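# Move glass beaker from door-side drying rack to window bench

## Task

Lift the glass beaker from the drying rack on the shelved bench by the door, then set it upright, opening facing up, on the work top of the shelved bench by the window. The task fails if the beaker touches the floor. It also fails if the beaker breaks, which a drop of more than a few centimetres or a hard knock can cause. It fails if the robot falls over or is left tilted.

## Robot and tools

ROBOT. TidyBot++: a mobile base 0.54 m long, 0.50 m wide and 0.38 m high on four driven casters. It carries one seven-joint arm with a two-finger gripper. The arm's shoulder sits 0.12 m ahead of the base centre and 0.68 m above the floor. The segments are 0.42 m (upper arm), 0.31 m (forearm) and 0.31 m (wrist to hand point). There are two cameras. base_camera is fixed on the base and faces forward. wrist_camera looks along the hand. The arm starts folded with the hand pointing down, reaching about 0.08 m past the base front.

FRAMES. All positions are in metres.
- Base frame: origin on the floor under the base centre, x forward, y left, z up.
- Odometry frame: the base frame as it was when the scene began. base_odometry reports x, y and heading in this frame. Heading is in radians, left is positive, range -3.142 to 3.142. It counts wheel turns only, so wheel slip shows up as travel.
- hand_pose is the point midway between the finger pads, given in the base frame. The hand's own z axis runs out along the fingers. The fingers close along its y axis.

move. All arguments are optional. base, joints, target and speeds form one action. Motions in an action start together and may finish at different times.
- base: an object holding one or more relative offsets from where the base stands when the command starts.
  - translate_m: -2 to 2 m, forward positive.
  - strafe_m: -2 to 2 m, left positive.
  - rotate_rad: -6.3 to 6.3 rad, counter-clockwise seen from above positive.
  - Offsets count from the position in the last reported state.
- joints: an object of absolute targets keyed by name. Arm angles are in radians.
  - joint_2_rad: -2.249 to 2.249. joint_4_rad: -2.579 to 2.579. joint_6_rad: -2.099 to 2.099.
  - joint_1_rad, joint_3_rad, joint_5_rad and joint_7_rad have no limit. They take the shorter way round, so move them in steps smaller than half a turn.
  - joint_1_rad positive turns the arm clockwise seen from above, the opposite sense to heading.
  - joint_2_rad is 0 with the upper arm vertical; positive leans it forward.
  - joint_4_rad is 0 with the arm straight; negative bends the forearm forward when joint_3_rad is 3.14.
  - joint_6_rad negative bends the hand forward.
  - joint_7_rad at 1.57, with the hand down, opens the fingers toward the robot's left and right.
  - gripper_pos: 0 is fully open, 1 fully closed. The pad gap is about 85 x (1 - gripper_pos) mm.
- target: one list of seven numbers [x, y, z, qw, qx, qy, qz]. This is an absolute hand pose in the base frame, in metres plus a unit quaternion. Alongside target, joints may contain only gripper_pos.
- speeds: top speeds for this action only.
  - translate_m and strafe_m: 0.05 to 0.5 m/s. When both are given, put the speed under one key only.
  - rotate_rad: 0.1 to 1.57 rad/s.
  - gripper_pos: 0.234 to 0.993 per second.
- cameras: a list of "base_camera", "wrist_camera" or "all". [] means no images. Leaving it out means all cameras.
- blocking: true (the default) returns when everything has come to rest. false returns after about 0.5 s while motion continues.
An unknown key makes a call invalid. An out-of-range value gets it refused. After a refusal, or after a stop you did not command, the rest of that reply's move, wait and finished_scene calls are skipped.

OTHER TOOLS
- wait: seconds from 0 to 10. Returns the state and images.
- stop: brakes all running motions, optionally with cameras.
- zoom_image: camera, plus region [x0, y0, x1, y1] in pixels measured from the top-left corner. The region can be at most 504 by 504.
- read_manual: section "licences". This returns only licence text.
- finished_scene: scene, the number of the current scene. It ends the scene for good. The beaker must stay in place afterward.

RESULTS
- Status lines:
  - move shows done, or the worst status of the motions.
  - base_status, joint_status and hand_status can read moving, done, off_target, stopped, contact_stop, time_out, not_followed, torque_fault or limit_stop_at_motor_heat.
  - hand_status gives done within 10 mm and 2 degrees. Most target moves end off_target, within about 3 cm.
- Position lines:
  - hand_pose is where the hand is.
  - hand_target is where the hand would be if every joint reached its target.
  - joint_positions gives the angles.
- motor_effort gives each motor's load as a percent of its maximum. The peak during the last action is shown in brackets.
- base_tilt is in degrees, with forward and right positive.
- on_its_own lists what the robot did without a command.
- pictures names the order of the images.
- The Motor temperatures line follows joint order.
- Warning lines: "joint command not followed" or "pose unreachable" with a cause, ARM HIT, MOTOR HOT, and OVER-TEMPERATURE FAULT.

CORRECTIONS
- To fix the hand position, add (the position you want minus the hand_pose reading) to your last target.
- To keep the hand still, resend the hand_target values as the target.
- After a joints move, send last command + (desired angle - measured angle).
- A held load makes the arm sag. Never command a joint to its measured angle while holding something.

HANDLING THE BEAKER
- Approach with the gripper open and the hand pointing down or sideways.
- Close at the slowest gripper speed (0.234). That gives about 100 N per finger, the softest full squeeze.
- Closing moves the fingertips about 13 mm away from the wrist. Closed tips reach about 20 mm past the hand point.
- When setting the beaker down, lower it in small steps. Once hand_pose stops dropping while your commands keep going lower, the beaker is resting on the surface. Open the gripper then, not while the beaker is still moving.
- A hand pointing down can rise to only about 0.94 m, and only close to the base.
- Loose objects may now and then get a brief push.

AVOID
- The arm does not steer around furniture and keeps pushing when blocked.
- Driving or turning while the arm is caught above about 0.6 m can tip the robot.
- Reaching far out from the folded pose, or swinging a stretched arm sideways, can also tip it.
- Torque faults happen above 104.5 N m (joints 1 to 4) or 51.3 N m (joints 5 to 7). The arm then freezes for 10 s.
- Motors overheat at 75 °C, and the arm sinks.
- A blocked base pushes until it times out.


Each tool is called after "Emit:" as name(argument=value, ...), one argument or row to a line, values as JSON.

## Session

Emit:
move(
)

Scene clock: 0.00 s.
Motor temperatures (°C): [35 34 29 37 35 42 43]
base_odometry: x=+0.000 y=+0.000 heading=+0.000
base_tilt: forward=+0.4 right=-0.1
base_status: not commanded
joint_positions: joint_1_rad=-0.001 joint_2_rad=-0.344 joint_3_rad=+3.131 joint_4_rad=-2.530 joint_5_rad=+0.021 joint_6_rad=-0.838 joint_7_rad=+1.607 gripper_pos=+0.000
joint_status: not commanded
motor_effort: joint_1_rad=+0 joint_2_rad=-2 joint_3_rad=+0 joint_4_rad=+11 joint_5_rad=+0 joint_6_rad=+1 joint_7_rad=+0
hand_pose: x=+0.2702 y=-0.0022 z=+0.5873 quat_wxyz=(+0.011, +0.998, +0.030, +0.058) (m; base frame)
hand_target: x=+0.2703 y=-0.0022 z=+0.5873 quat_wxyz=(+0.011, +0.998, +0.030, +0.058) (m; base frame)
hand_status: not commanded
pictures: base_camera, wrist_camera
Images, in order (width x height): base_camera 644x364, wrist_camera 644x476.

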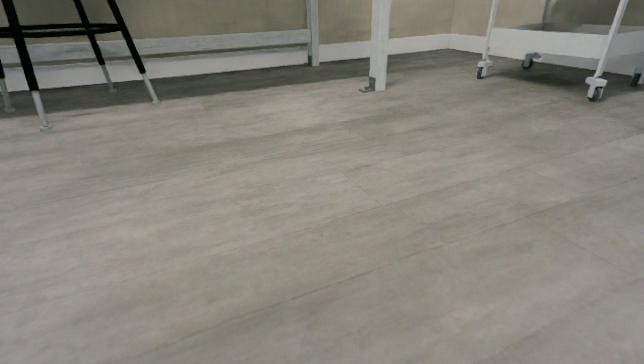

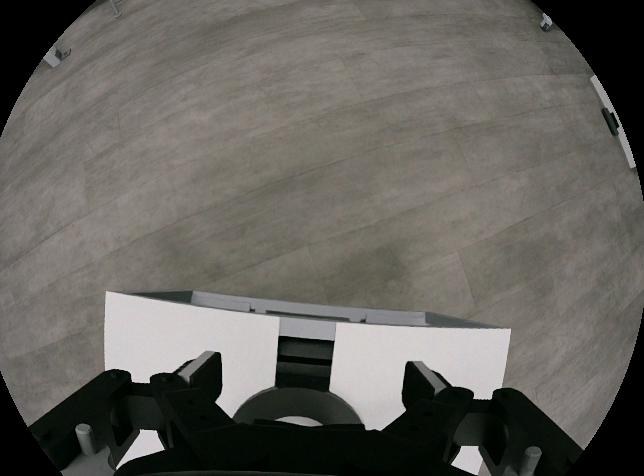

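Emit:
move(
  joints={"joint_2_rad": -0.344, "joint_4_rad": -1.9, "joint_6_rad": -0.2},
)

Scene clock: 20.30 s.
Motor temperatures (°C): [34 34 29 36 35 42 43]
move: done
base_odometry: x=+0.000 y=+0.000 heading=+0.000
base_tilt: forward=+0.4 right=-0.1
base_status: not commanded
joint_positions: joint_1_rad=-0.001 joint_2_rad=-0.344 joint_3_rad=+3.131 joint_4_rad=-1.938 joint_5_rad=+0.021 joint_6_rad=-0.275 joint_7_rad=+1.607 gripper_pos=+0.000
joint_status: all done
motor_effort: joint_1_rad=+0(1) joint_2_rad=-8(9) joint_3_rad=+1(1) joint_4_rad=+17(17) joint_5_rad=+1(1) joint_6_rad=+9(9) joint_7_rad=+0(0)
hand_pose: x=+0.5889 y=+0.0058 z=+0.9789 quat_wxyz=(+0.017, +0.804, +0.027, +0.594) (m; base frame)
hand_target: x=+0.5972 y=+0.0065 z=+1.0252 quat_wxyz=(+0.018, +0.769, +0.026, +0.638) (m; base frame)
hand_status: not commanded
pictures: base_camera, wrist_camera
Images, in order (width x height): base_camera 644x364, wrist_camera 644x476.

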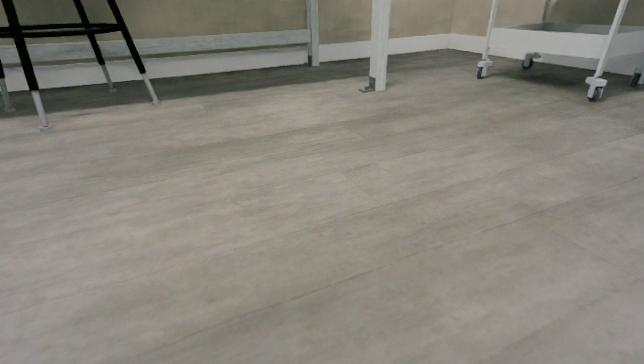

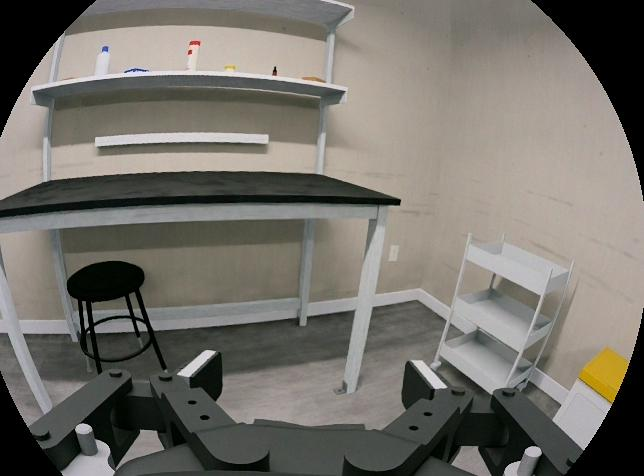

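Emit:
move(
  joints={"joint_1_rad": -1.4},
  cameras=["wrist_camera"],
)

Emit:
move(
  joints={"joint_1_rad": -2.8},
  cameras=["wrist_camera"],
)

Emit:
move(
  joints={"joint_1_rad": -4.2},
  cameras=["wrist_camera"],
)

Scene clock: 28.33 s.
Motor temperatures (°C): [34 33 29 36 34 42 43]
move: done
base_odometry: x=+0.000 y=+0.000 heading=+0.000
base_tilt: forward=+0.4 right=-0.1
base_status: not commanded
joint_positions: joint_1_rad=-1.384 joint_2_rad=-0.344 joint_3_rad=+3.131 joint_4_rad=-1.938 joint_5_rad=+0.021 joint_6_rad=-0.269 joint_7_rad=+1.607 gripper_pos=+0.000
joint_status: all done
motor_effort: joint_1_rad=+0(2) joint_2_rad=-8(10) joint_3_rad=+0(2) joint_4_rad=+17(17) joint_5_rad=+0(1) joint_6_rad=+9(10) joint_7_rad=+0(0)
hand_pose: x=+0.2012 y=+0.4632 z=+0.9807 quat_wxyz=(-0.367, +0.601, +0.532, +0.470) (m; base frame)
hand_target: x=+0.1945 y=+0.4723 z=+1.0252 quat_wxyz=(-0.397, +0.572, +0.515, +0.500) (m; base frame)
hand_status: not commanded
pictures: wrist_camera
Images, in order (width x height): wrist_camera 644x476.

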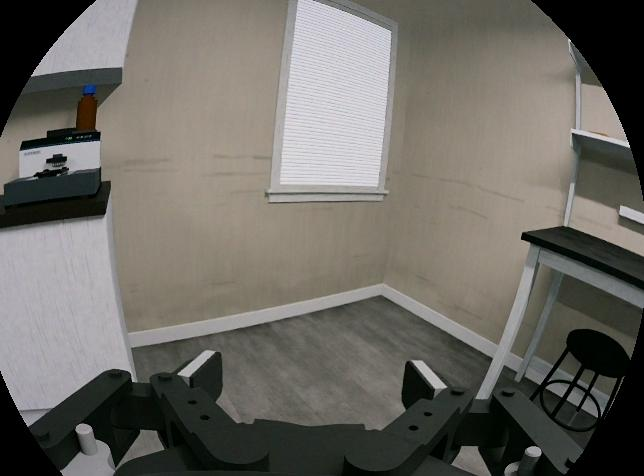

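Scene clock: 31.00 s.
Motor temperatures (°C): [34 33 29 36 34 42 43]
move: done
base_odometry: x=+0.000 y=+0.000 heading=+0.000
base_tilt: forward=+0.3 right=-0.1
base_status: not commanded
joint_positions: joint_1_rad=-2.784 joint_2_rad=-0.344 joint_3_rad=+3.131 joint_4_rad=-1.938 joint_5_rad=+0.021 joint_6_rad=-0.269 joint_7_rad=+1.607 gripper_pos=+0.000
joint_status: all done
motor_effort: joint_1_rad=-1(3) joint_2_rad=-9(9) joint_3_rad=+1(2) joint_4_rad=+17(17) joint_5_rad=+0(1) joint_6_rad=+9(10) joint_7_rad=+0(0)
hand_pose: x=-0.3235 y=+0.1597 z=+0.9808 quat_wxyz=(-0.584, +0.117, +0.794, +0.123) (m; base frame)
hand_target: x=-0.3336 y=+0.1546 z=+1.0252 quat_wxyz=(-0.626, +0.106, +0.762, +0.126) (m; base frame)
hand_status: not commanded
pictures: wrist_camera
Images, in order (width x height): wrist_camera 644x476.

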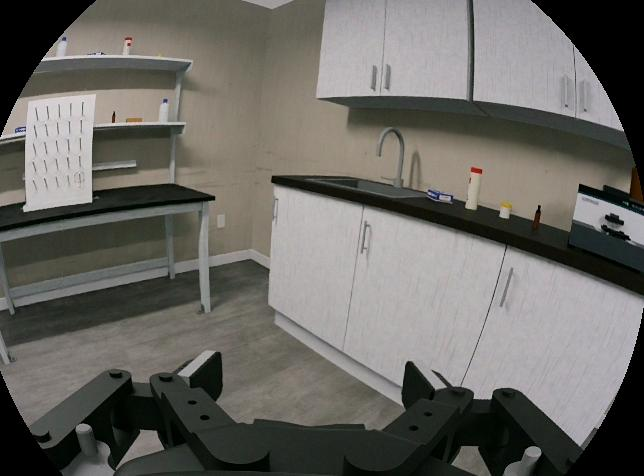

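Scene clock: 33.63 s.
Motor temperatures (°C): [34 33 29 36 34 42 43]
move: done
base_odometry: x=+0.000 y=+0.000 heading=+0.000
base_tilt: forward=+0.3 right=-0.1
base_status: not commanded
joint_positions: joint_1_rad=-4.184 joint_2_rad=-0.344 joint_3_rad=+3.131 joint_4_rad=-1.938 joint_5_rad=+0.021 joint_6_rad=-0.269 joint_7_rad=+1.607 gripper_pos=+0.000
joint_status: all done
motor_effort: joint_1_rad=+0(2) joint_2_rad=-8(10) joint_3_rad=+0(2) joint_4_rad=+17(17) joint_5_rad=+0(1) joint_6_rad=+9(9) joint_7_rad=+0(0)
hand_pose: x=-0.1136 y=-0.4089 z=+0.9808 quat_wxyz=(-0.526, -0.422, +0.683, -0.282) (m; base frame)
hand_target: x=-0.1103 y=-0.4197 z=+1.0252 quat_wxyz=(-0.560, -0.410, +0.651, -0.307) (m; base frame)
hand_status: not commanded
pictures: wrist_camera
Images, in order (width x height): wrist_camera 644x476.

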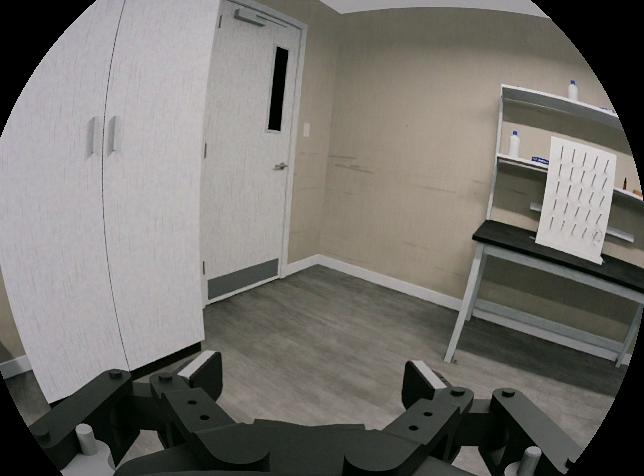

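Emit:
move(
  joints={"joint_1_rad": -3.5},
  cameras=["wrist_camera"],
)

Emit:
zoom_image(
  camera="wrist_camera",
  region=[180, 60, 460, 280],
)

Scene clock: 42.37 s.
Motor temperatures (°C): [34 33 29 36 34 42 43]
move: done
base_odometry: x=+0.000 y=+0.000 heading=+0.000
base_tilt: forward=+0.3 right=-0.1
base_status: not commanded
joint_positions: joint_1_rad=-3.516 joint_2_rad=-0.344 joint_3_rad=+3.131 joint_4_rad=-1.938 joint_5_rad=+0.021 joint_6_rad=-0.269 joint_7_rad=+1.607 gripper_pos=+0.000
joint_status: all done
motor_effort: joint_1_rad=-1(2) joint_2_rad=-8(10) joint_3_rad=+0(2) joint_4_rad=+17(17) joint_5_rad=+0(1) joint_6_rad=+9(9) joint_7_rad=+0(0)
hand_pose: x=-0.3170 y=-0.1769 z=+0.9808 quat_wxyz=(-0.589, -0.175, +0.783, -0.094) (m; base frame)
hand_target: x=-0.3268 y=-0.1733 z=+1.0252 quat_wxyz=(-0.631, -0.162, +0.752, -0.096) (m; base frame)
hand_status: not commanded
pictures: wrist_camera
Images, in order (width x height): wrist_camera 644x476.

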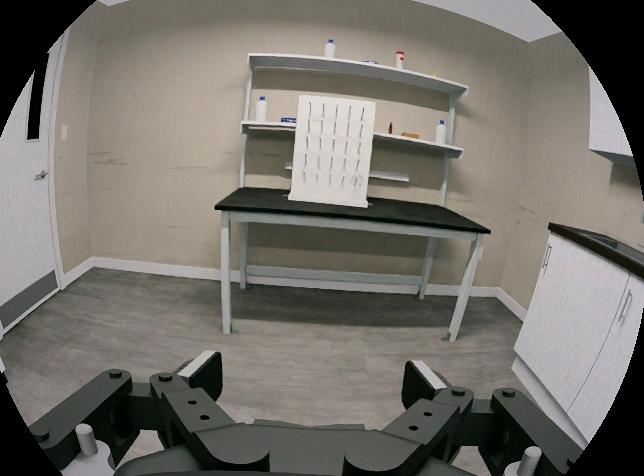

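Scaled by 1.800.

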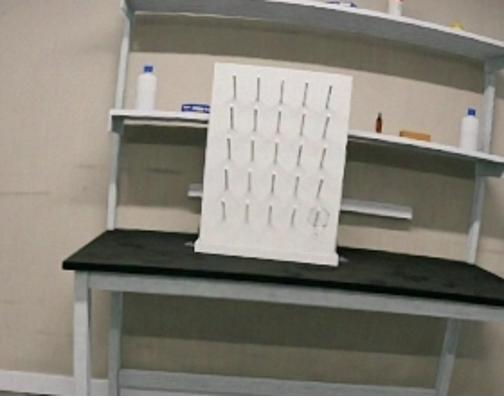

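Emit:
move(
  base={"rotate_rad": -2.767},
  joints={"joint_1_rad": 0},
)

Emit:
zoom_image(
  camera="wrist_camera",
  region=[180, 60, 460, 280],
)

Scene clock: 76.43 s.
Motor temperatures (°C): [34 33 28 36 34 42 43]
move: done
base_odometry: x=+0.000 y=+0.000 heading=-2.766
base_tilt: forward=+0.3 right=-0.1
base_status: done
joint_positions: joint_1_rad=-6.267 joint_2_rad=-0.344 joint_3_rad=+3.131 joint_4_rad=-1.938 joint_5_rad=+0.021 joint_6_rad=-0.268 joint_7_rad=+1.607 gripper_pos=+0.000
joint_status: all done
motor_effort: joint_1_rad=+0(3) joint_2_rad=-8(10) joint_3_rad=+1(2) joint_4_rad=+17(18) joint_5_rad=+0(1) joint_6_rad=+9(9) joint_7_rad=+0(1)
hand_pose: x=+0.5895 y=-0.0023 z=+0.9810 quat_wxyz=(-0.022, -0.802, -0.020, -0.596) (m; base frame)
hand_target: x=+0.5973 y=+0.0059 z=+1.0252 quat_wxyz=(-0.018, -0.769, -0.026, -0.638) (m; base frame)
hand_status: not commanded
pictures: base_camera, wrist_camera
Images, in order (width x height): base_camera 644x364, wrist_camera 644x476.

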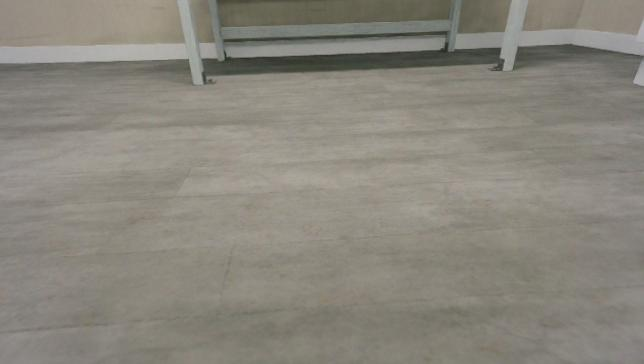

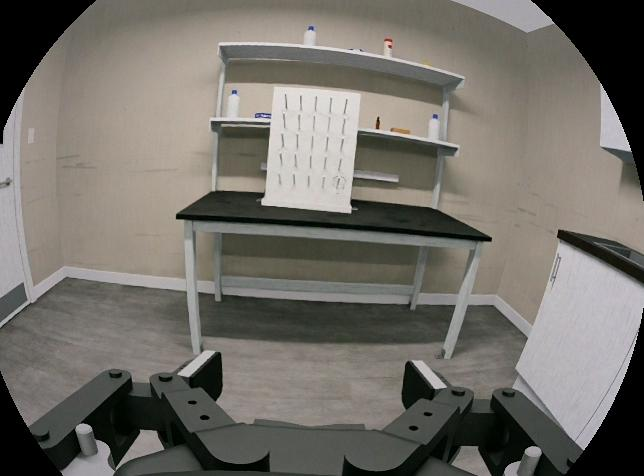

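Scaled by 1.800.

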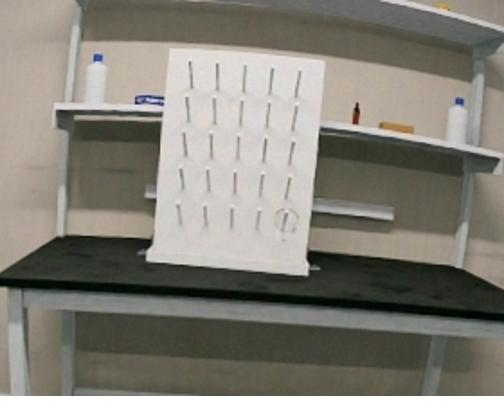

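Emit:
move(
  base={"translate_m": 0.6},
  joints={"joint_3_rad": 3.1416, "joint_5_rad": 0, "joint_7_rad": 1.5708, "joint_4_rad": -1.9, "joint_6_rad": 0.05},
)

Emit:
zoom_image(
  camera="wrist_camera",
  region=[180, 60, 460, 280],
)

Scene clock: 164.10 s.
Motor temperatures (°C): [34 32 27 35 34 41 42]
move: done
base_odometry: x=-0.558 y=-0.220 heading=-2.767
base_tilt: forward=+0.4 right=-0.1
base_status: done
joint_positions: joint_1_rad=-6.268 joint_2_rad=-0.343 joint_3_rad=+3.131 joint_4_rad=-1.924 joint_5_rad=+0.021 joint_6_rad=-0.007 joint_7_rad=+1.604 gripper_pos=+0.000
joint_status: all done
motor_effort: joint_1_rad=+0(1) joint_2_rad=-9(11) joint_3_rad=+0(1) joint_4_rad=+17(20) joint_5_rad=+0(1) joint_6_rad=+9(11) joint_7_rad=+0(1)
hand_pose: x=+0.6028 y=-0.0001 z=+1.0697 quat_wxyz=(-0.022, -0.713, -0.018, -0.701) (m; base frame)
hand_target: x=+0.6021 y=+0.0014 z=+1.1027 quat_wxyz=(+0.000, -0.684, +0.000, -0.730) (m; base frame)
hand_status: not commanded
pictures: base_camera, wrist_camera
Images, in order (width x height): base_camera 644x364, wrist_camera 644x476.

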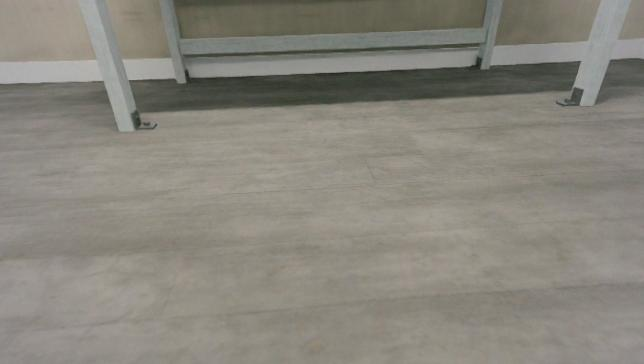

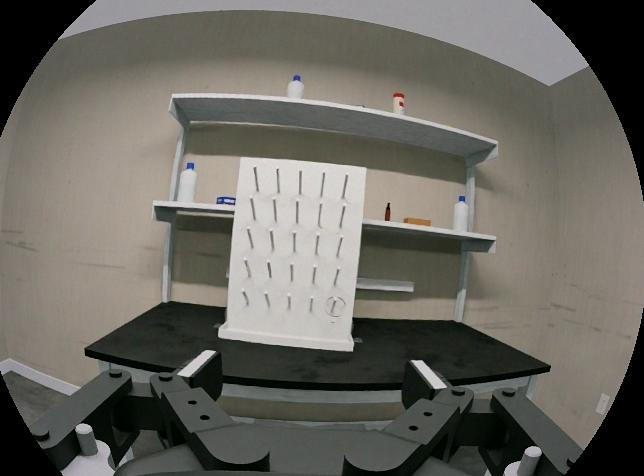

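Scaled by 1.800.

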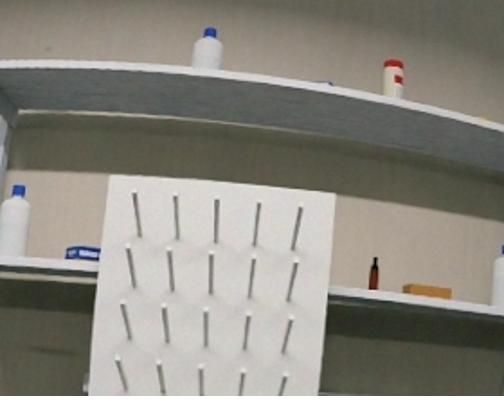

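Emit:
move(
  base={"rotate_rad": 0.188},
  joints={"joint_3_rad": 3.152, "joint_5_rad": -0.021, "joint_7_rad": 1.537},
  cameras=[],
)

Emit:
move(
  base={"translate_m": 0.25, "strafe_m": -0.3},
)

Emit:
zoom_image(
  camera="wrist_camera",
  region=[180, 150, 460, 370],
)

Scene clock: 199.43 s.
Motor temperatures (°C): [33 32 27 35 34 41 42]
move: done
base_odometry: x=-0.559 y=-0.220 heading=-2.579
base_tilt: forward=+0.3 right=-0.1
base_status: done
joint_positions: joint_1_rad=-6.277 joint_2_rad=-0.343 joint_3_rad=+3.145 joint_4_rad=-1.924 joint_5_rad=+0.008 joint_6_rad=-0.007 joint_7_rad=+1.582 gripper_pos=+0.000
joint_status: all done
motor_effort: joint_1_rad=+0(2) joint_2_rad=-9(9) joint_3_rad=+0(3) joint_4_rad=+17(18) joint_5_rad=+0(1) joint_6_rad=+9(10) joint_7_rad=+0(1)
hand_pose: x=+0.6029 y=-0.0037 z=+1.0698 quat_wxyz=(-0.009, -0.713, -0.003, -0.701) (m; base frame)
hand_target: x=+0.6022 y=-0.0052 z=+1.1028 quat_wxyz=(+0.017, -0.683, +0.024, -0.729) (m; base frame)
hand_status: not commanded
pictures: none
No camera images: "cameras" was empty.

Scene clock: 201.57 s.
Motor temperatures (°C): [33 32 27 35 34 41 42]
move: done
base_odometry: x=-0.930 y=-0.100 heading=-2.578
base_tilt: forward=+0.4 right=-0.1
base_status: done
joint_positions: joint_1_rad=-6.277 joint_2_rad=-0.343 joint_3_rad=+3.147 joint_4_rad=-1.924 joint_5_rad=+0.008 joint_6_rad=-0.007 joint_7_rad=+1.582 gripper_pos=+0.000
joint_status: not commanded
motor_effort: joint_1_rad=-1(2) joint_2_rad=-8(11) joint_3_rad=+0(2) joint_4_rad=+17(18) joint_5_rad=+0(1) joint_6_rad=+9(10) joint_7_rad=+0(0)
hand_pose: x=+0.6030 y=-0.0046 z=+1.0697 quat_wxyz=(-0.010, -0.713, -0.002, -0.701) (m; base frame)
hand_target: x=+0.6022 y=-0.0052 z=+1.1028 quat_wxyz=(+0.017, -0.683, +0.024, -0.729) (m; base frame)
hand_status: not commanded
pictures: base_camera, wrist_camera
Images, in order (width x height): base_camera 644x364, wrist_camera 644x476.

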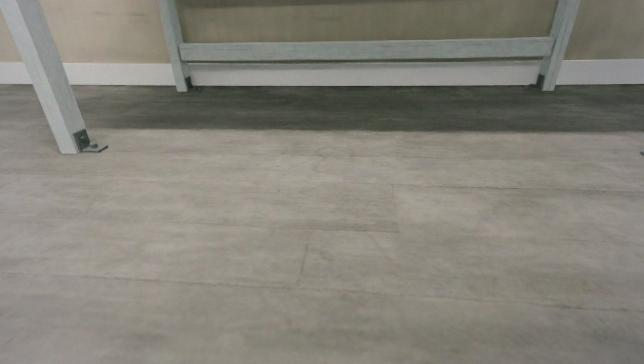

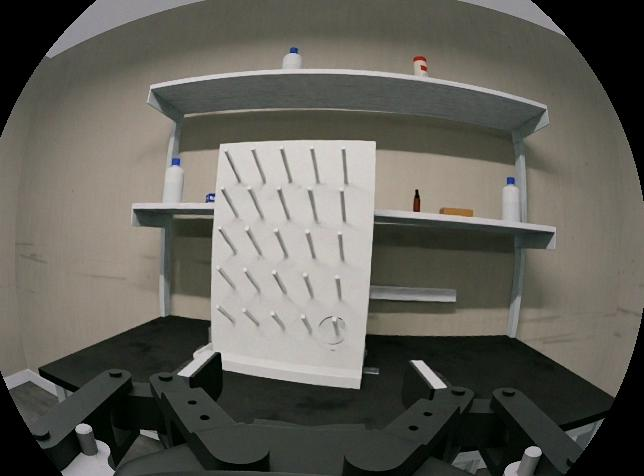

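Scaled by 1.800.

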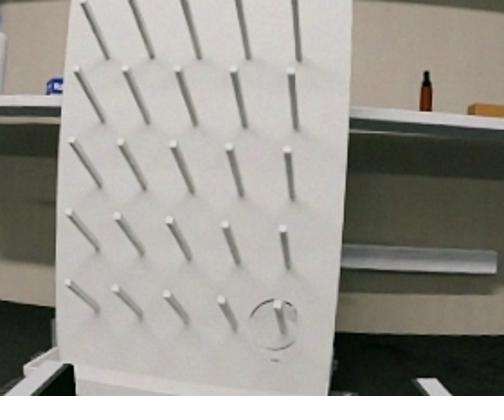

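Emit:
zoom_image(
  camera="wrist_camera",
  region=[280, 280, 400, 390],
)

Scaled by 4.200.

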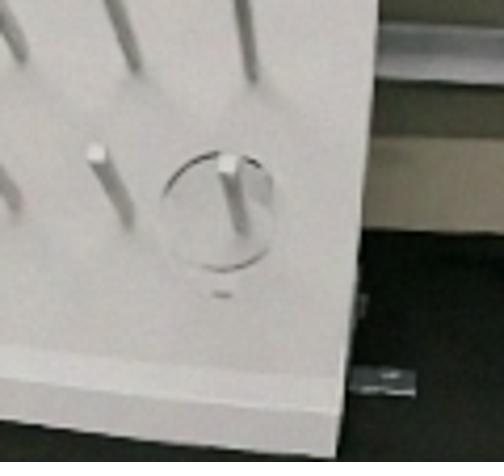

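Emit:
move(
  joints={"joint_2_rad": -0.161, "joint_4_rad": -2.125, "joint_6_rad": 0.475, "joint_7_rad": 1.495},
  base={"translate_m": 0.15},
)

Emit:
zoom_image(
  camera="wrist_camera",
  region=[260, 200, 440, 330],
)

Scene clock: 305.40 s.
Motor temperatures (°C): [33 31 27 34 33 41 42]
move: done
base_odometry: x=-1.057 y=-0.180 heading=-2.579
base_tilt: forward=+0.4 right=-0.1
base_status: done
joint_positions: joint_1_rad=-6.277 joint_2_rad=-0.155 joint_3_rad=+3.147 joint_4_rad=-2.106 joint_5_rad=+0.008 joint_6_rad=+0.402 joint_7_rad=+1.561 gripper_pos=+0.000
joint_status: all done
motor_effort: joint_1_rad=+0(1) joint_2_rad=-14(19) joint_3_rad=+1(2) joint_4_rad=+16(18) joint_5_rad=+0(1) joint_6_rad=+10(11) joint_7_rad=+0(1)
hand_pose: x=+0.6573 y=-0.0039 z=+0.9877 quat_wxyz=(-0.002, -0.699, +0.004, -0.715) (m; base frame)
hand_target: x=+0.6522 y=-0.0076 z=+1.0021 quat_wxyz=(+0.028, -0.676, +0.040, -0.735) (m; base frame)
hand_status: not commanded
pictures: base_camera, wrist_camera
Images, in order (width x height): base_camera 644x364, wrist_camera 644x476.

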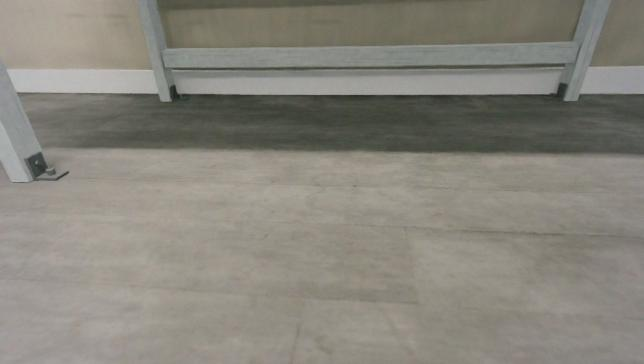

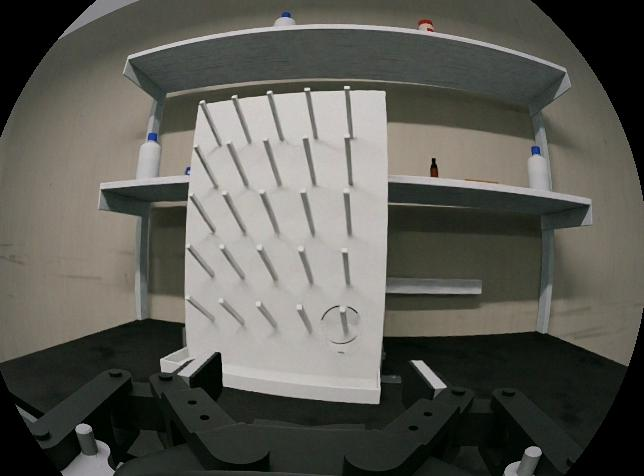

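Scaled by 2.800.

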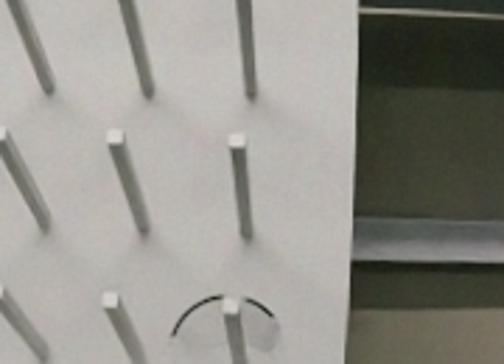

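Emit:
move(
  base={"strafe_m": -0.4},
  joints={"joint_1_rad": 0.31, "joint_5_rad": -1.468, "joint_7_rad": 3.484},
  cameras=[],
)

Emit:
move(
  base={"translate_m": 0.2},
  joints={"joint_2_rad": 0.394, "joint_4_rad": -1.503},
)

Scene clock: 403.23 s.
Motor temperatures (°C): [33 31 27 33 33 41 42]
move: done
base_odometry: x=-1.271 y=+0.158 heading=-2.578
base_tilt: forward=+0.4 right=-0.1
base_status: done
joint_positions: joint_1_rad=-5.985 joint_2_rad=-0.155 joint_3_rad=+3.149 joint_4_rad=-2.106 joint_5_rad=-1.424 joint_6_rad=+0.417 joint_7_rad=+3.417 gripper_pos=+0.000
joint_status: all done
motor_effort: joint_1_rad=-1(3) joint_2_rad=-13(14) joint_3_rad=+0(3) joint_4_rad=+16(16) joint_5_rad=+3(4) joint_6_rad=+3(9) joint_7_rad=+0(1)
hand_pose: x=+0.5569 y=-0.2681 z=+0.8925 quat_wxyz=(-0.362, -0.799, +0.069, -0.476) (m; base frame)
hand_target: x=+0.5345 y=-0.2863 z=+0.8842 quat_wxyz=(-0.389, -0.802, +0.081, -0.447) (m; base frame)
hand_status: not commanded
pictures: none
No camera images: "cameras" was empty.

Scene clock: 405.10 s.
Motor temperatures (°C): [33 31 27 33 33 41 42]
move: done
base_odometry: x=-1.440 y=+0.051 heading=-2.578
base_tilt: forward=+0.4 right=-0.1
base_status: done
joint_positions: joint_1_rad=-5.985 joint_2_rad=+0.365 joint_3_rad=+3.149 joint_4_rad=-1.545 joint_5_rad=-1.427 joint_6_rad=+0.419 joint_7_rad=+3.418 gripper_pos=+0.000
joint_status: all done
motor_effort: joint_1_rad=+0(2) joint_2_rad=-29(30) joint_3_rad=+0(1) joint_4_rad=+16(18) joint_5_rad=+3(4) joint_6_rad=+3(3) joint_7_rad=+0(0)
hand_pose: x=+0.7694 y=-0.3349 z=+0.8939 quat_wxyz=(-0.368, -0.786, +0.073, -0.491) (m; base frame)
hand_target: x=+0.7648 y=-0.3609 z=+0.8956 quat_wxyz=(-0.397, -0.782, +0.086, -0.473) (m; base frame)
hand_status: not commanded
pictures: base_camera, wrist_camera
Images, in order (width x height): base_camera 644x364, wrist_camera 644x476.

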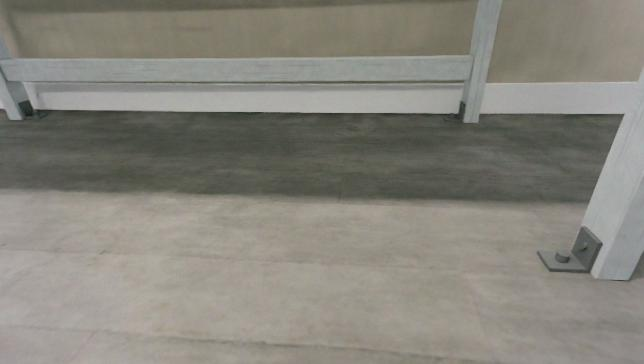

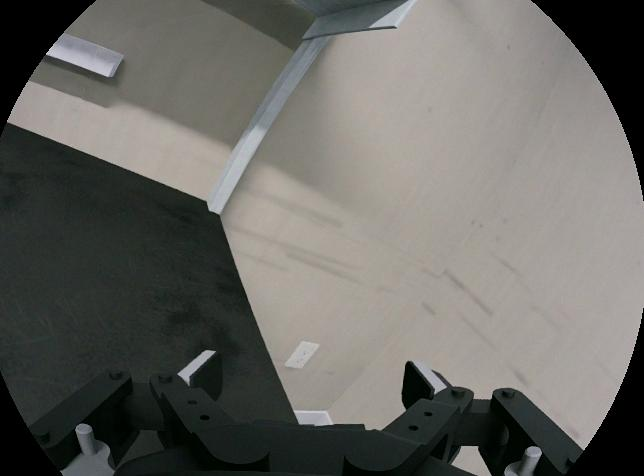

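Emit:
move(
  joints={"joint_2_rad": 0.36, "joint_4_rad": -1.40},
  cameras=[],
)

Emit:
move(
  joints={"joint_6_rad": -1.864},
)

Scene clock: 417.43 s.
Motor temperatures (°C): [33 31 27 33 33 41 42]
move: done
base_odometry: x=-1.440 y=+0.051 heading=-2.578
base_tilt: forward=+0.4 right=-0.1
base_status: not commanded
joint_positions: joint_1_rad=-5.985 joint_2_rad=+0.365 joint_3_rad=+3.149 joint_4_rad=-1.433 joint_5_rad=-1.427 joint_6_rad=+0.419 joint_7_rad=+3.418 gripper_pos=+0.000
joint_status: all done
motor_effort: joint_1_rad=+1(1) joint_2_rad=-30(31) joint_3_rad=+1(1) joint_4_rad=+17(17) joint_5_rad=+4(4) joint_6_rad=+3(3) joint_7_rad=+0(0)
hand_pose: x=+0.7853 y=-0.3398 z=+0.9585 quat_wxyz=(-0.376, -0.753, +0.084, -0.534) (m; base frame)
hand_target: x=+0.7699 y=-0.3624 z=+0.9796 quat_wxyz=(-0.407, -0.741, +0.102, -0.524) (m; base frame)
hand_status: not commanded
pictures: none
No camera images: "cameras" was empty.

Scene clock: 420.20 s.
Motor temperatures (°C): [33 31 27 33 33 40 42]
move: done
base_odometry: x=-1.440 y=+0.052 heading=-2.578
base_tilt: forward=+0.4 right=-0.1
base_status: not commanded
joint_positions: joint_1_rad=-5.977 joint_2_rad=+0.365 joint_3_rad=+3.149 joint_4_rad=-1.433 joint_5_rad=-1.429 joint_6_rad=-1.804 joint_7_rad=+3.418 gripper_pos=+0.000
joint_status: all done
motor_effort: joint_1_rad=+0(3) joint_2_rad=-25(30) joint_3_rad=-2(3) joint_4_rad=+11(17) joint_5_rad=-8(9) joint_6_rad=-2(3) joint_7_rad=+0(0)
hand_pose: x=+0.5704 y=+0.1707 z=+0.9781 quat_wxyz=(+0.460, -0.529, -0.512, -0.496) (m; base frame)
hand_target: x=+0.5575 y=+0.1694 z=+1.0026 quat_wxyz=(+0.452, -0.480, -0.541, -0.522) (m; base frame)
hand_status: not commanded
pictures: base_camera, wrist_camera
Images, in order (width x height): base_camera 644x364, wrist_camera 644x476.

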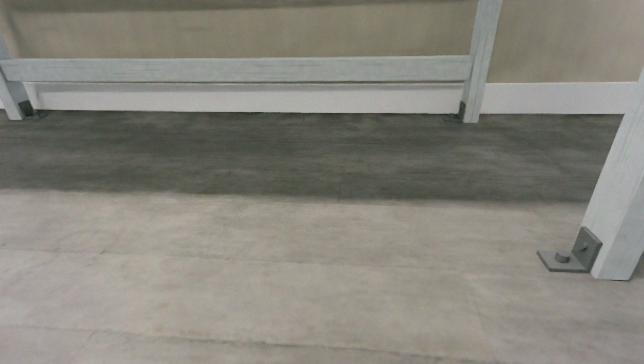

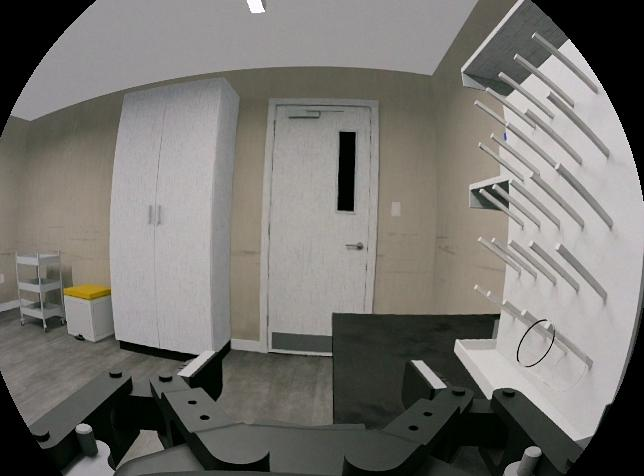

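Emit:
zoom_image(
  camera="wrist_camera",
  region=[440, 260, 640, 440],
)

Scaled by 2.520.

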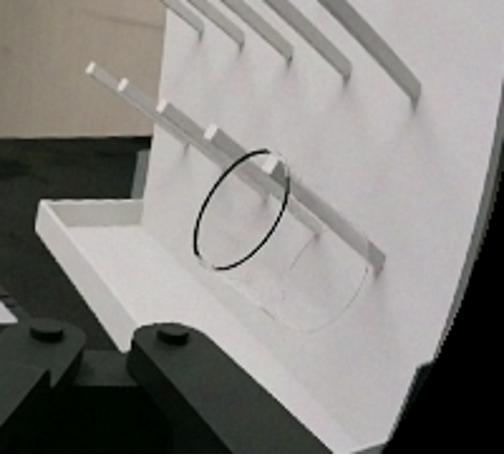

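Emit:
move(
  base={"translate_m": 0.22},
  joints={"joint_1_rad": 0.183, "joint_2_rad": 0.788, "joint_4_rad": -1.02, "joint_5_rad": -1.53, "joint_6_rad": -1.75, "joint_7_rad": 4.48},
)

Emit:
zoom_image(
  camera="wrist_camera",
  region=[240, 120, 480, 360],
)

Scene clock: 650.50 s.
Motor temperatures (°C): [33 32 26 33 33 39 41]
move: done
base_odometry: x=-1.627 y=-0.066 heading=-2.579
base_tilt: forward=+0.4 right=-0.1
base_status: done
joint_positions: joint_1_rad=-6.086 joint_2_rad=+0.772 joint_3_rad=+3.149 joint_4_rad=-1.057 joint_5_rad=-1.474 joint_6_rad=-1.797 joint_7_rad=+4.412 gripper_pos=+0.000
joint_status: all done
motor_effort: joint_1_rad=+0(3) joint_2_rad=-35(39) joint_3_rad=-4(5) joint_4_rad=+11(13) joint_5_rad=-8(10) joint_6_rad=-2(4) joint_7_rad=+0(1)
hand_pose: x=+0.6921 y=+0.1927 z=+0.8912 quat_wxyz=(+0.210, -0.190, -0.695, -0.661) (m; base frame)
hand_target: x=+0.7147 y=+0.1996 z=+0.9036 quat_wxyz=(+0.164, -0.169, -0.688, -0.686) (m; base frame)
hand_status: not commanded
pictures: base_camera, wrist_camera
Images, in order (width x height): base_camera 644x364, wrist_camera 644x476.

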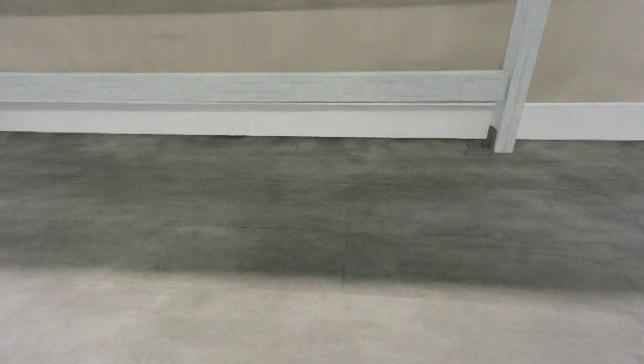

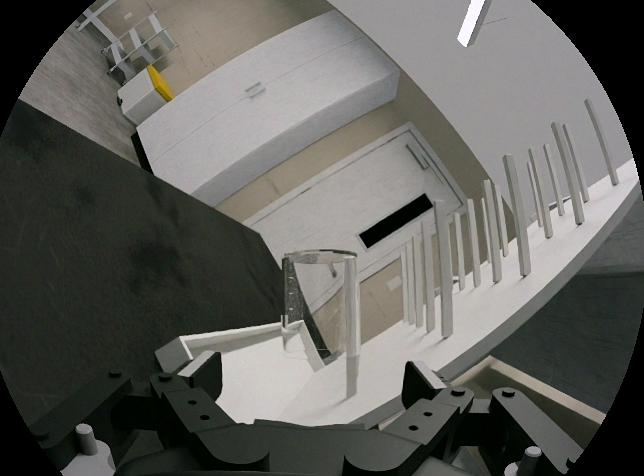

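Scaled by 2.100.

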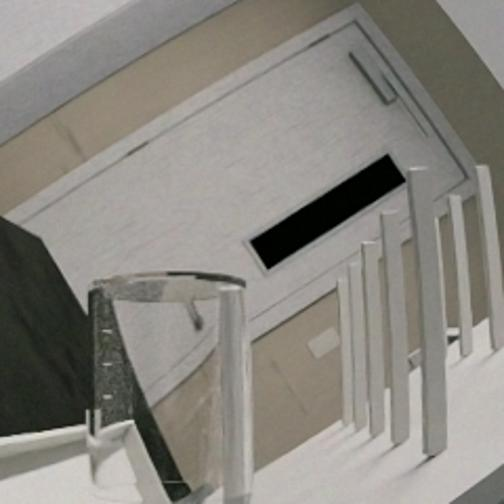

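Emit:
move(
  joints={"joint_2_rad": 0.805, "joint_4_rad": -1.055, "joint_5_rad": -1.57, "joint_6_rad": -1.70, "joint_7_rad": 4.59},
)

Emit:
zoom_image(
  camera="wrist_camera",
  region=[140, 220, 500, 476],
)

Scene clock: 714.63 s.
Motor temperatures (°C): [33 32 26 32 33 39 41]
move: done
base_odometry: x=-1.627 y=-0.066 heading=-2.579
base_tilt: forward=+0.4 right=-0.1
base_status: not commanded
joint_positions: joint_1_rad=-6.086 joint_2_rad=+0.774 joint_3_rad=+3.149 joint_4_rad=-1.057 joint_5_rad=-1.518 joint_6_rad=-1.753 joint_7_rad=+4.532 gripper_pos=+0.000
joint_status: all done
motor_effort: joint_1_rad=+0(2) joint_2_rad=-35(36) joint_3_rad=-4(5) joint_4_rad=+11(13) joint_5_rad=-9(9) joint_6_rad=-2(3) joint_7_rad=+0(1)
hand_pose: x=+0.7094 y=+0.1931 z=+0.8990 quat_wxyz=(+0.152, -0.162, -0.692, -0.687) (m; base frame)
hand_target: x=+0.7339 y=+0.1986 z=+0.8929 quat_wxyz=(+0.123, -0.164, -0.677, -0.707) (m; base frame)
hand_status: not commanded
pictures: base_camera, wrist_camera
Images, in order (width x height): base_camera 644x364, wrist_camera 644x476.

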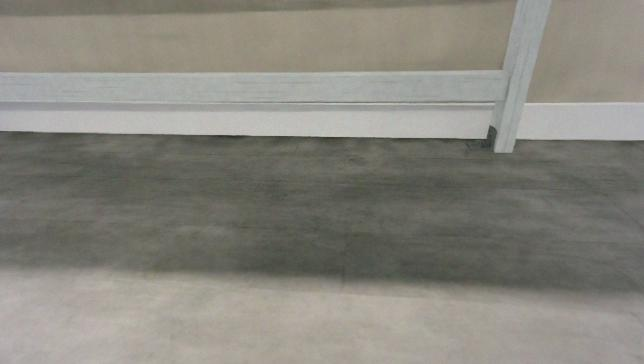

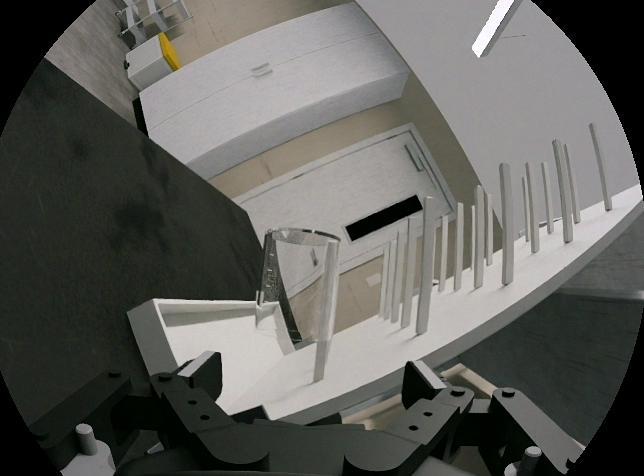

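Scaled by 1.400.

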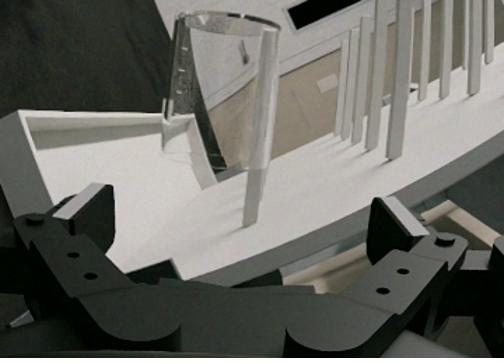

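Emit:
move(
  joints={"joint_2_rad": 0.735, "joint_4_rad": -1.135},
)

Emit:
zoom_image(
  camera="wrist_camera",
  region=[140, 220, 500, 476],
)

Scene clock: 742.83 s.
Motor temperatures (°C): [33 32 26 32 33 39 41]
move: done
base_odometry: x=-1.627 y=-0.066 heading=-2.579
base_tilt: forward=+0.4 right=-0.1
base_status: not commanded
joint_positions: joint_1_rad=-6.086 joint_2_rad=+0.773 joint_3_rad=+3.149 joint_4_rad=-1.115 joint_5_rad=-1.518 joint_6_rad=-1.753 joint_7_rad=+4.532 gripper_pos=+0.000
joint_status: all done
motor_effort: joint_1_rad=+0(1) joint_2_rad=-34(37) joint_3_rad=-5(5) joint_4_rad=+11(12) joint_5_rad=-8(9) joint_6_rad=-2(3) joint_7_rad=+0(0)
hand_pose: x=+0.7041 y=+0.1941 z=+0.8859 quat_wxyz=(+0.172, -0.180, -0.683, -0.687) (m; base frame)
hand_target: x=+0.7125 y=+0.2025 z=+0.9110 quat_wxyz=(+0.126, -0.168, -0.676, -0.707) (m; base frame)
hand_status: not commanded
pictures: base_camera, wrist_camera
Images, in order (width x height): base_camera 644x364, wrist_camera 644x476.

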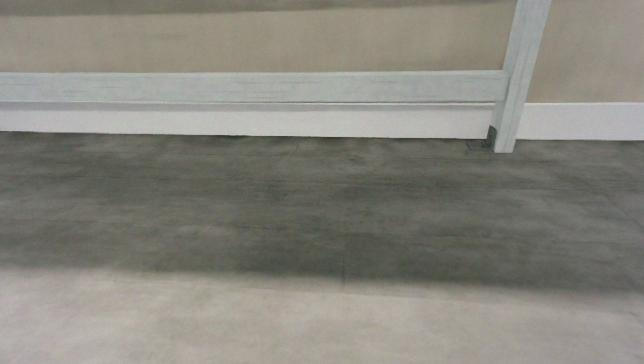

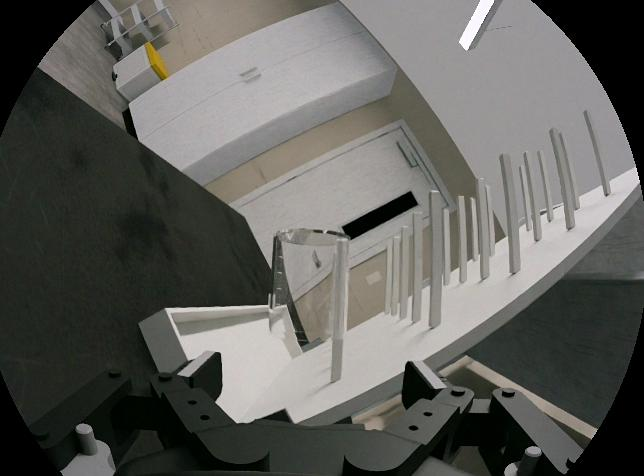

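Scaled by 1.400.

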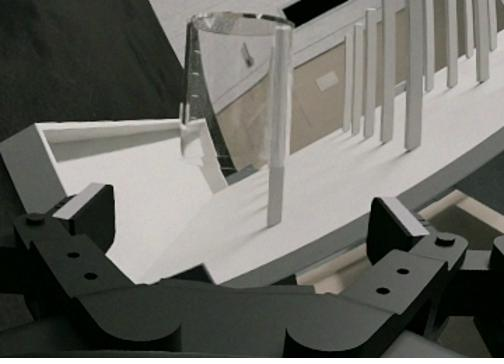

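Emit:
move(
  joints={"joint_4_rad": -1.158},
  base={"translate_m": -0.007},
  cameras=[],
)

Emit:
move(
  base={"strafe_m": 0.08},
  speeds={"strafe_m": 0.1},
  cameras=["wrist_camera"],
)

Emit:
zoom_image(
  camera="wrist_camera",
  region=[140, 220, 500, 476],
)

Scene clock: 763.93 s.
Motor temperatures (°C): [33 33 26 32 33 39 41]
move: done
base_odometry: x=-1.621 y=-0.062 heading=-2.579
base_tilt: forward=+0.4 right=-0.1
base_status: done
joint_positions: joint_1_rad=-6.087 joint_2_rad=+0.772 joint_3_rad=+3.149 joint_4_rad=-1.138 joint_5_rad=-1.519 joint_6_rad=-1.752 joint_7_rad=+4.532 gripper_pos=+0.000
joint_status: all done
motor_effort: joint_1_rad=+0(2) joint_2_rad=-34(38) joint_3_rad=-3(4) joint_4_rad=+11(12) joint_5_rad=-8(9) joint_6_rad=-3(4) joint_7_rad=+0(1)
hand_pose: x=+0.7019 y=+0.1949 z=+0.8810 quat_wxyz=(+0.179, -0.188, -0.679, -0.687) (m; base frame)
hand_target: x=+0.7106 y=+0.2028 z=+0.9050 quat_wxyz=(+0.134, -0.176, -0.673, -0.706) (m; base frame)
hand_status: not commanded
pictures: none
No camera images: "cameras" was empty.

Scene clock: 765.23 s.
Motor temperatures (°C): [33 33 26 32 33 39 41]
move: done
base_odometry: x=-1.578 y=-0.130 heading=-2.579
base_tilt: forward=+0.4 right=-0.1
base_status: done
joint_positions: joint_1_rad=-6.098 joint_2_rad=+0.772 joint_3_rad=+3.149 joint_4_rad=-1.138 joint_5_rad=-1.519 joint_6_rad=-1.752 joint_7_rad=+4.532 gripper_pos=+0.000
joint_status: not commanded
motor_effort: joint_1_rad=+0(3) joint_2_rad=-34(35) joint_3_rad=-4(5) joint_4_rad=+11(11) joint_5_rad=-8(9) joint_6_rad=-3(3) joint_7_rad=+0(1)
hand_pose: x=+0.6997 y=+0.2015 z=+0.8810 quat_wxyz=(+0.183, -0.184, -0.680, -0.686) (m; base frame)
hand_target: x=+0.7106 y=+0.2028 z=+0.9050 quat_wxyz=(+0.134, -0.176, -0.673, -0.706) (m; base frame)
hand_status: not commanded
pictures: wrist_camera
Images, in order (width x height): wrist_camera 644x476.

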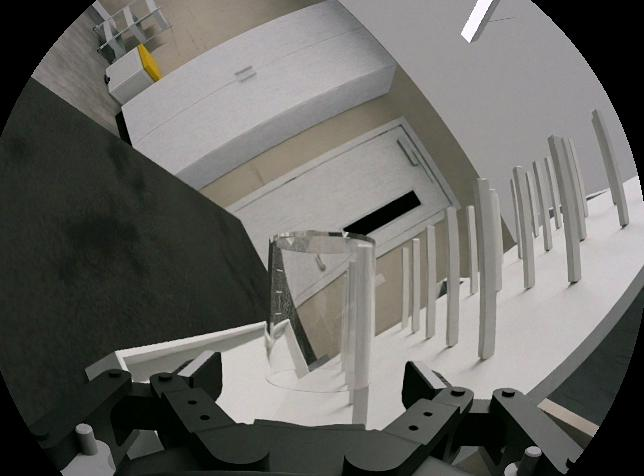

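Scaled by 1.400.

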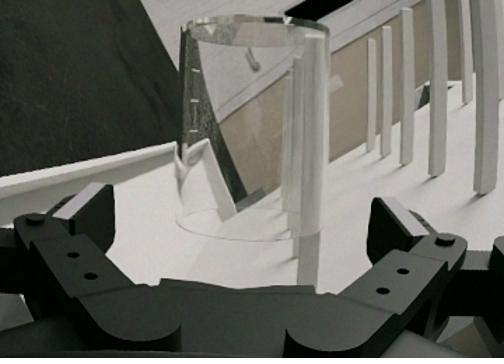

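Emit:
move(
  base={"strafe_m": 0.03, "translate_m": 0.006},
  speeds={"strafe_m": 0.1},
  cameras=["wrist_camera"],
)

Emit:
zoom_image(
  camera="wrist_camera",
  region=[140, 220, 500, 476],
)

Scene clock: 806.10 s.
Motor temperatures (°C): [33 34 26 32 33 39 41]
move: done
base_odometry: x=-1.567 y=-0.159 heading=-2.579
base_tilt: forward=+0.4 right=-0.1
base_status: done
joint_positions: joint_1_rad=-6.104 joint_2_rad=+0.772 joint_3_rad=+3.149 joint_4_rad=-1.138 joint_5_rad=-1.519 joint_6_rad=-1.752 joint_7_rad=+4.532 gripper_pos=+0.000
joint_status: not commanded
motor_effort: joint_1_rad=+0(4) joint_2_rad=-33(36) joint_3_rad=-4(5) joint_4_rad=+11(11) joint_5_rad=-8(9) joint_6_rad=-3(3) joint_7_rad=+0(0)
hand_pose: x=+0.6985 y=+0.2050 z=+0.8810 quat_wxyz=(+0.185, -0.182, -0.681, -0.685) (m; base frame)
hand_target: x=+0.7106 y=+0.2028 z=+0.9050 quat_wxyz=(+0.134, -0.176, -0.673, -0.706) (m; base frame)
hand_status: not commanded
pictures: wrist_camera
Images, in order (width x height): wrist_camera 644x476.

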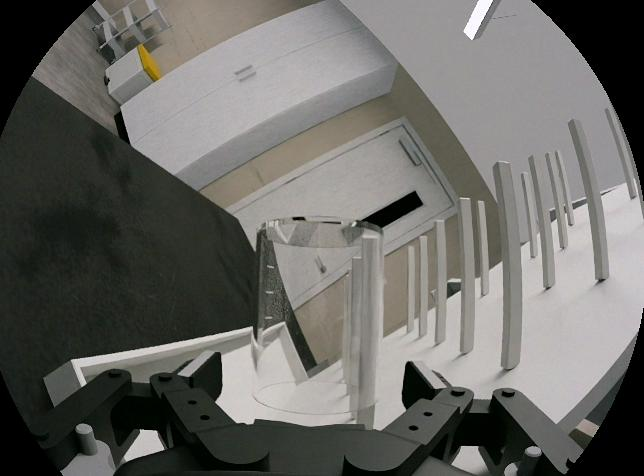

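Scaled by 1.400.

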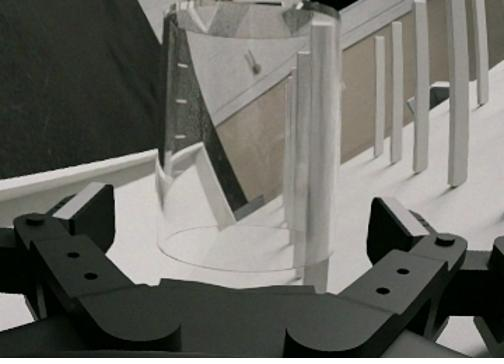

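Emit:
move(
  base={"strafe_m": 0.031},
  speeds={"strafe_m": 0.08},
  cameras=["wrist_camera"],
)

Emit:
zoom_image(
  camera="wrist_camera",
  region=[140, 180, 500, 476],
)

Scene clock: 821.80 s.
Motor temperatures (°C): [33 34 26 32 33 39 41]
move: done
base_odometry: x=-1.550 y=-0.185 heading=-2.579
base_tilt: forward=+0.4 right=-0.1
base_status: done
joint_positions: joint_1_rad=-6.101 joint_2_rad=+0.772 joint_3_rad=+3.149 joint_4_rad=-1.138 joint_5_rad=-1.519 joint_6_rad=-1.752 joint_7_rad=+4.532 gripper_pos=+0.000
joint_status: not commanded
motor_effort: joint_1_rad=+0(3) joint_2_rad=-34(36) joint_3_rad=-4(5) joint_4_rad=+11(11) joint_5_rad=-9(9) joint_6_rad=-3(3) joint_7_rad=+0(0)
hand_pose: x=+0.6990 y=+0.2034 z=+0.8810 quat_wxyz=(+0.184, -0.183, -0.681, -0.685) (m; base frame)
hand_target: x=+0.7106 y=+0.2028 z=+0.9050 quat_wxyz=(+0.134, -0.176, -0.673, -0.706) (m; base frame)
hand_status: not commanded
pictures: wrist_camera
Images, in order (width x height): wrist_camera 644x476.

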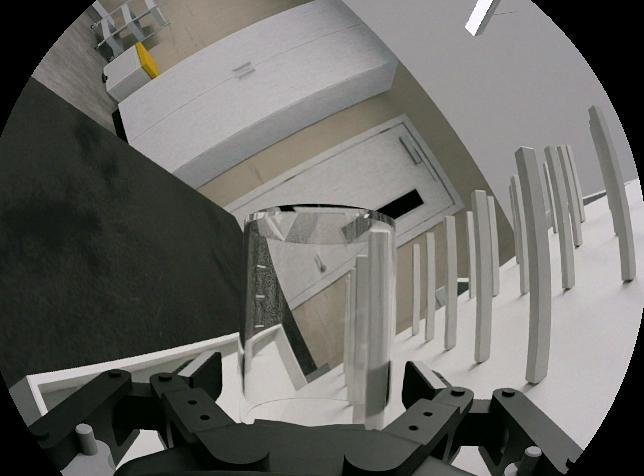

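Scaled by 1.400.

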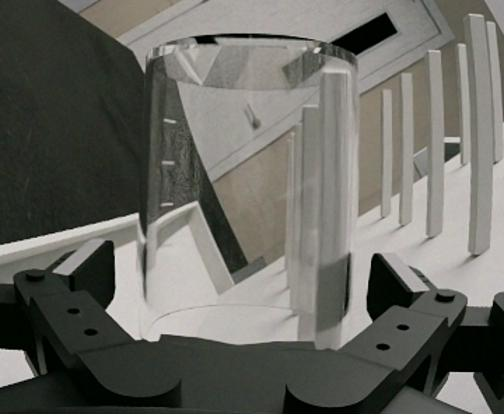

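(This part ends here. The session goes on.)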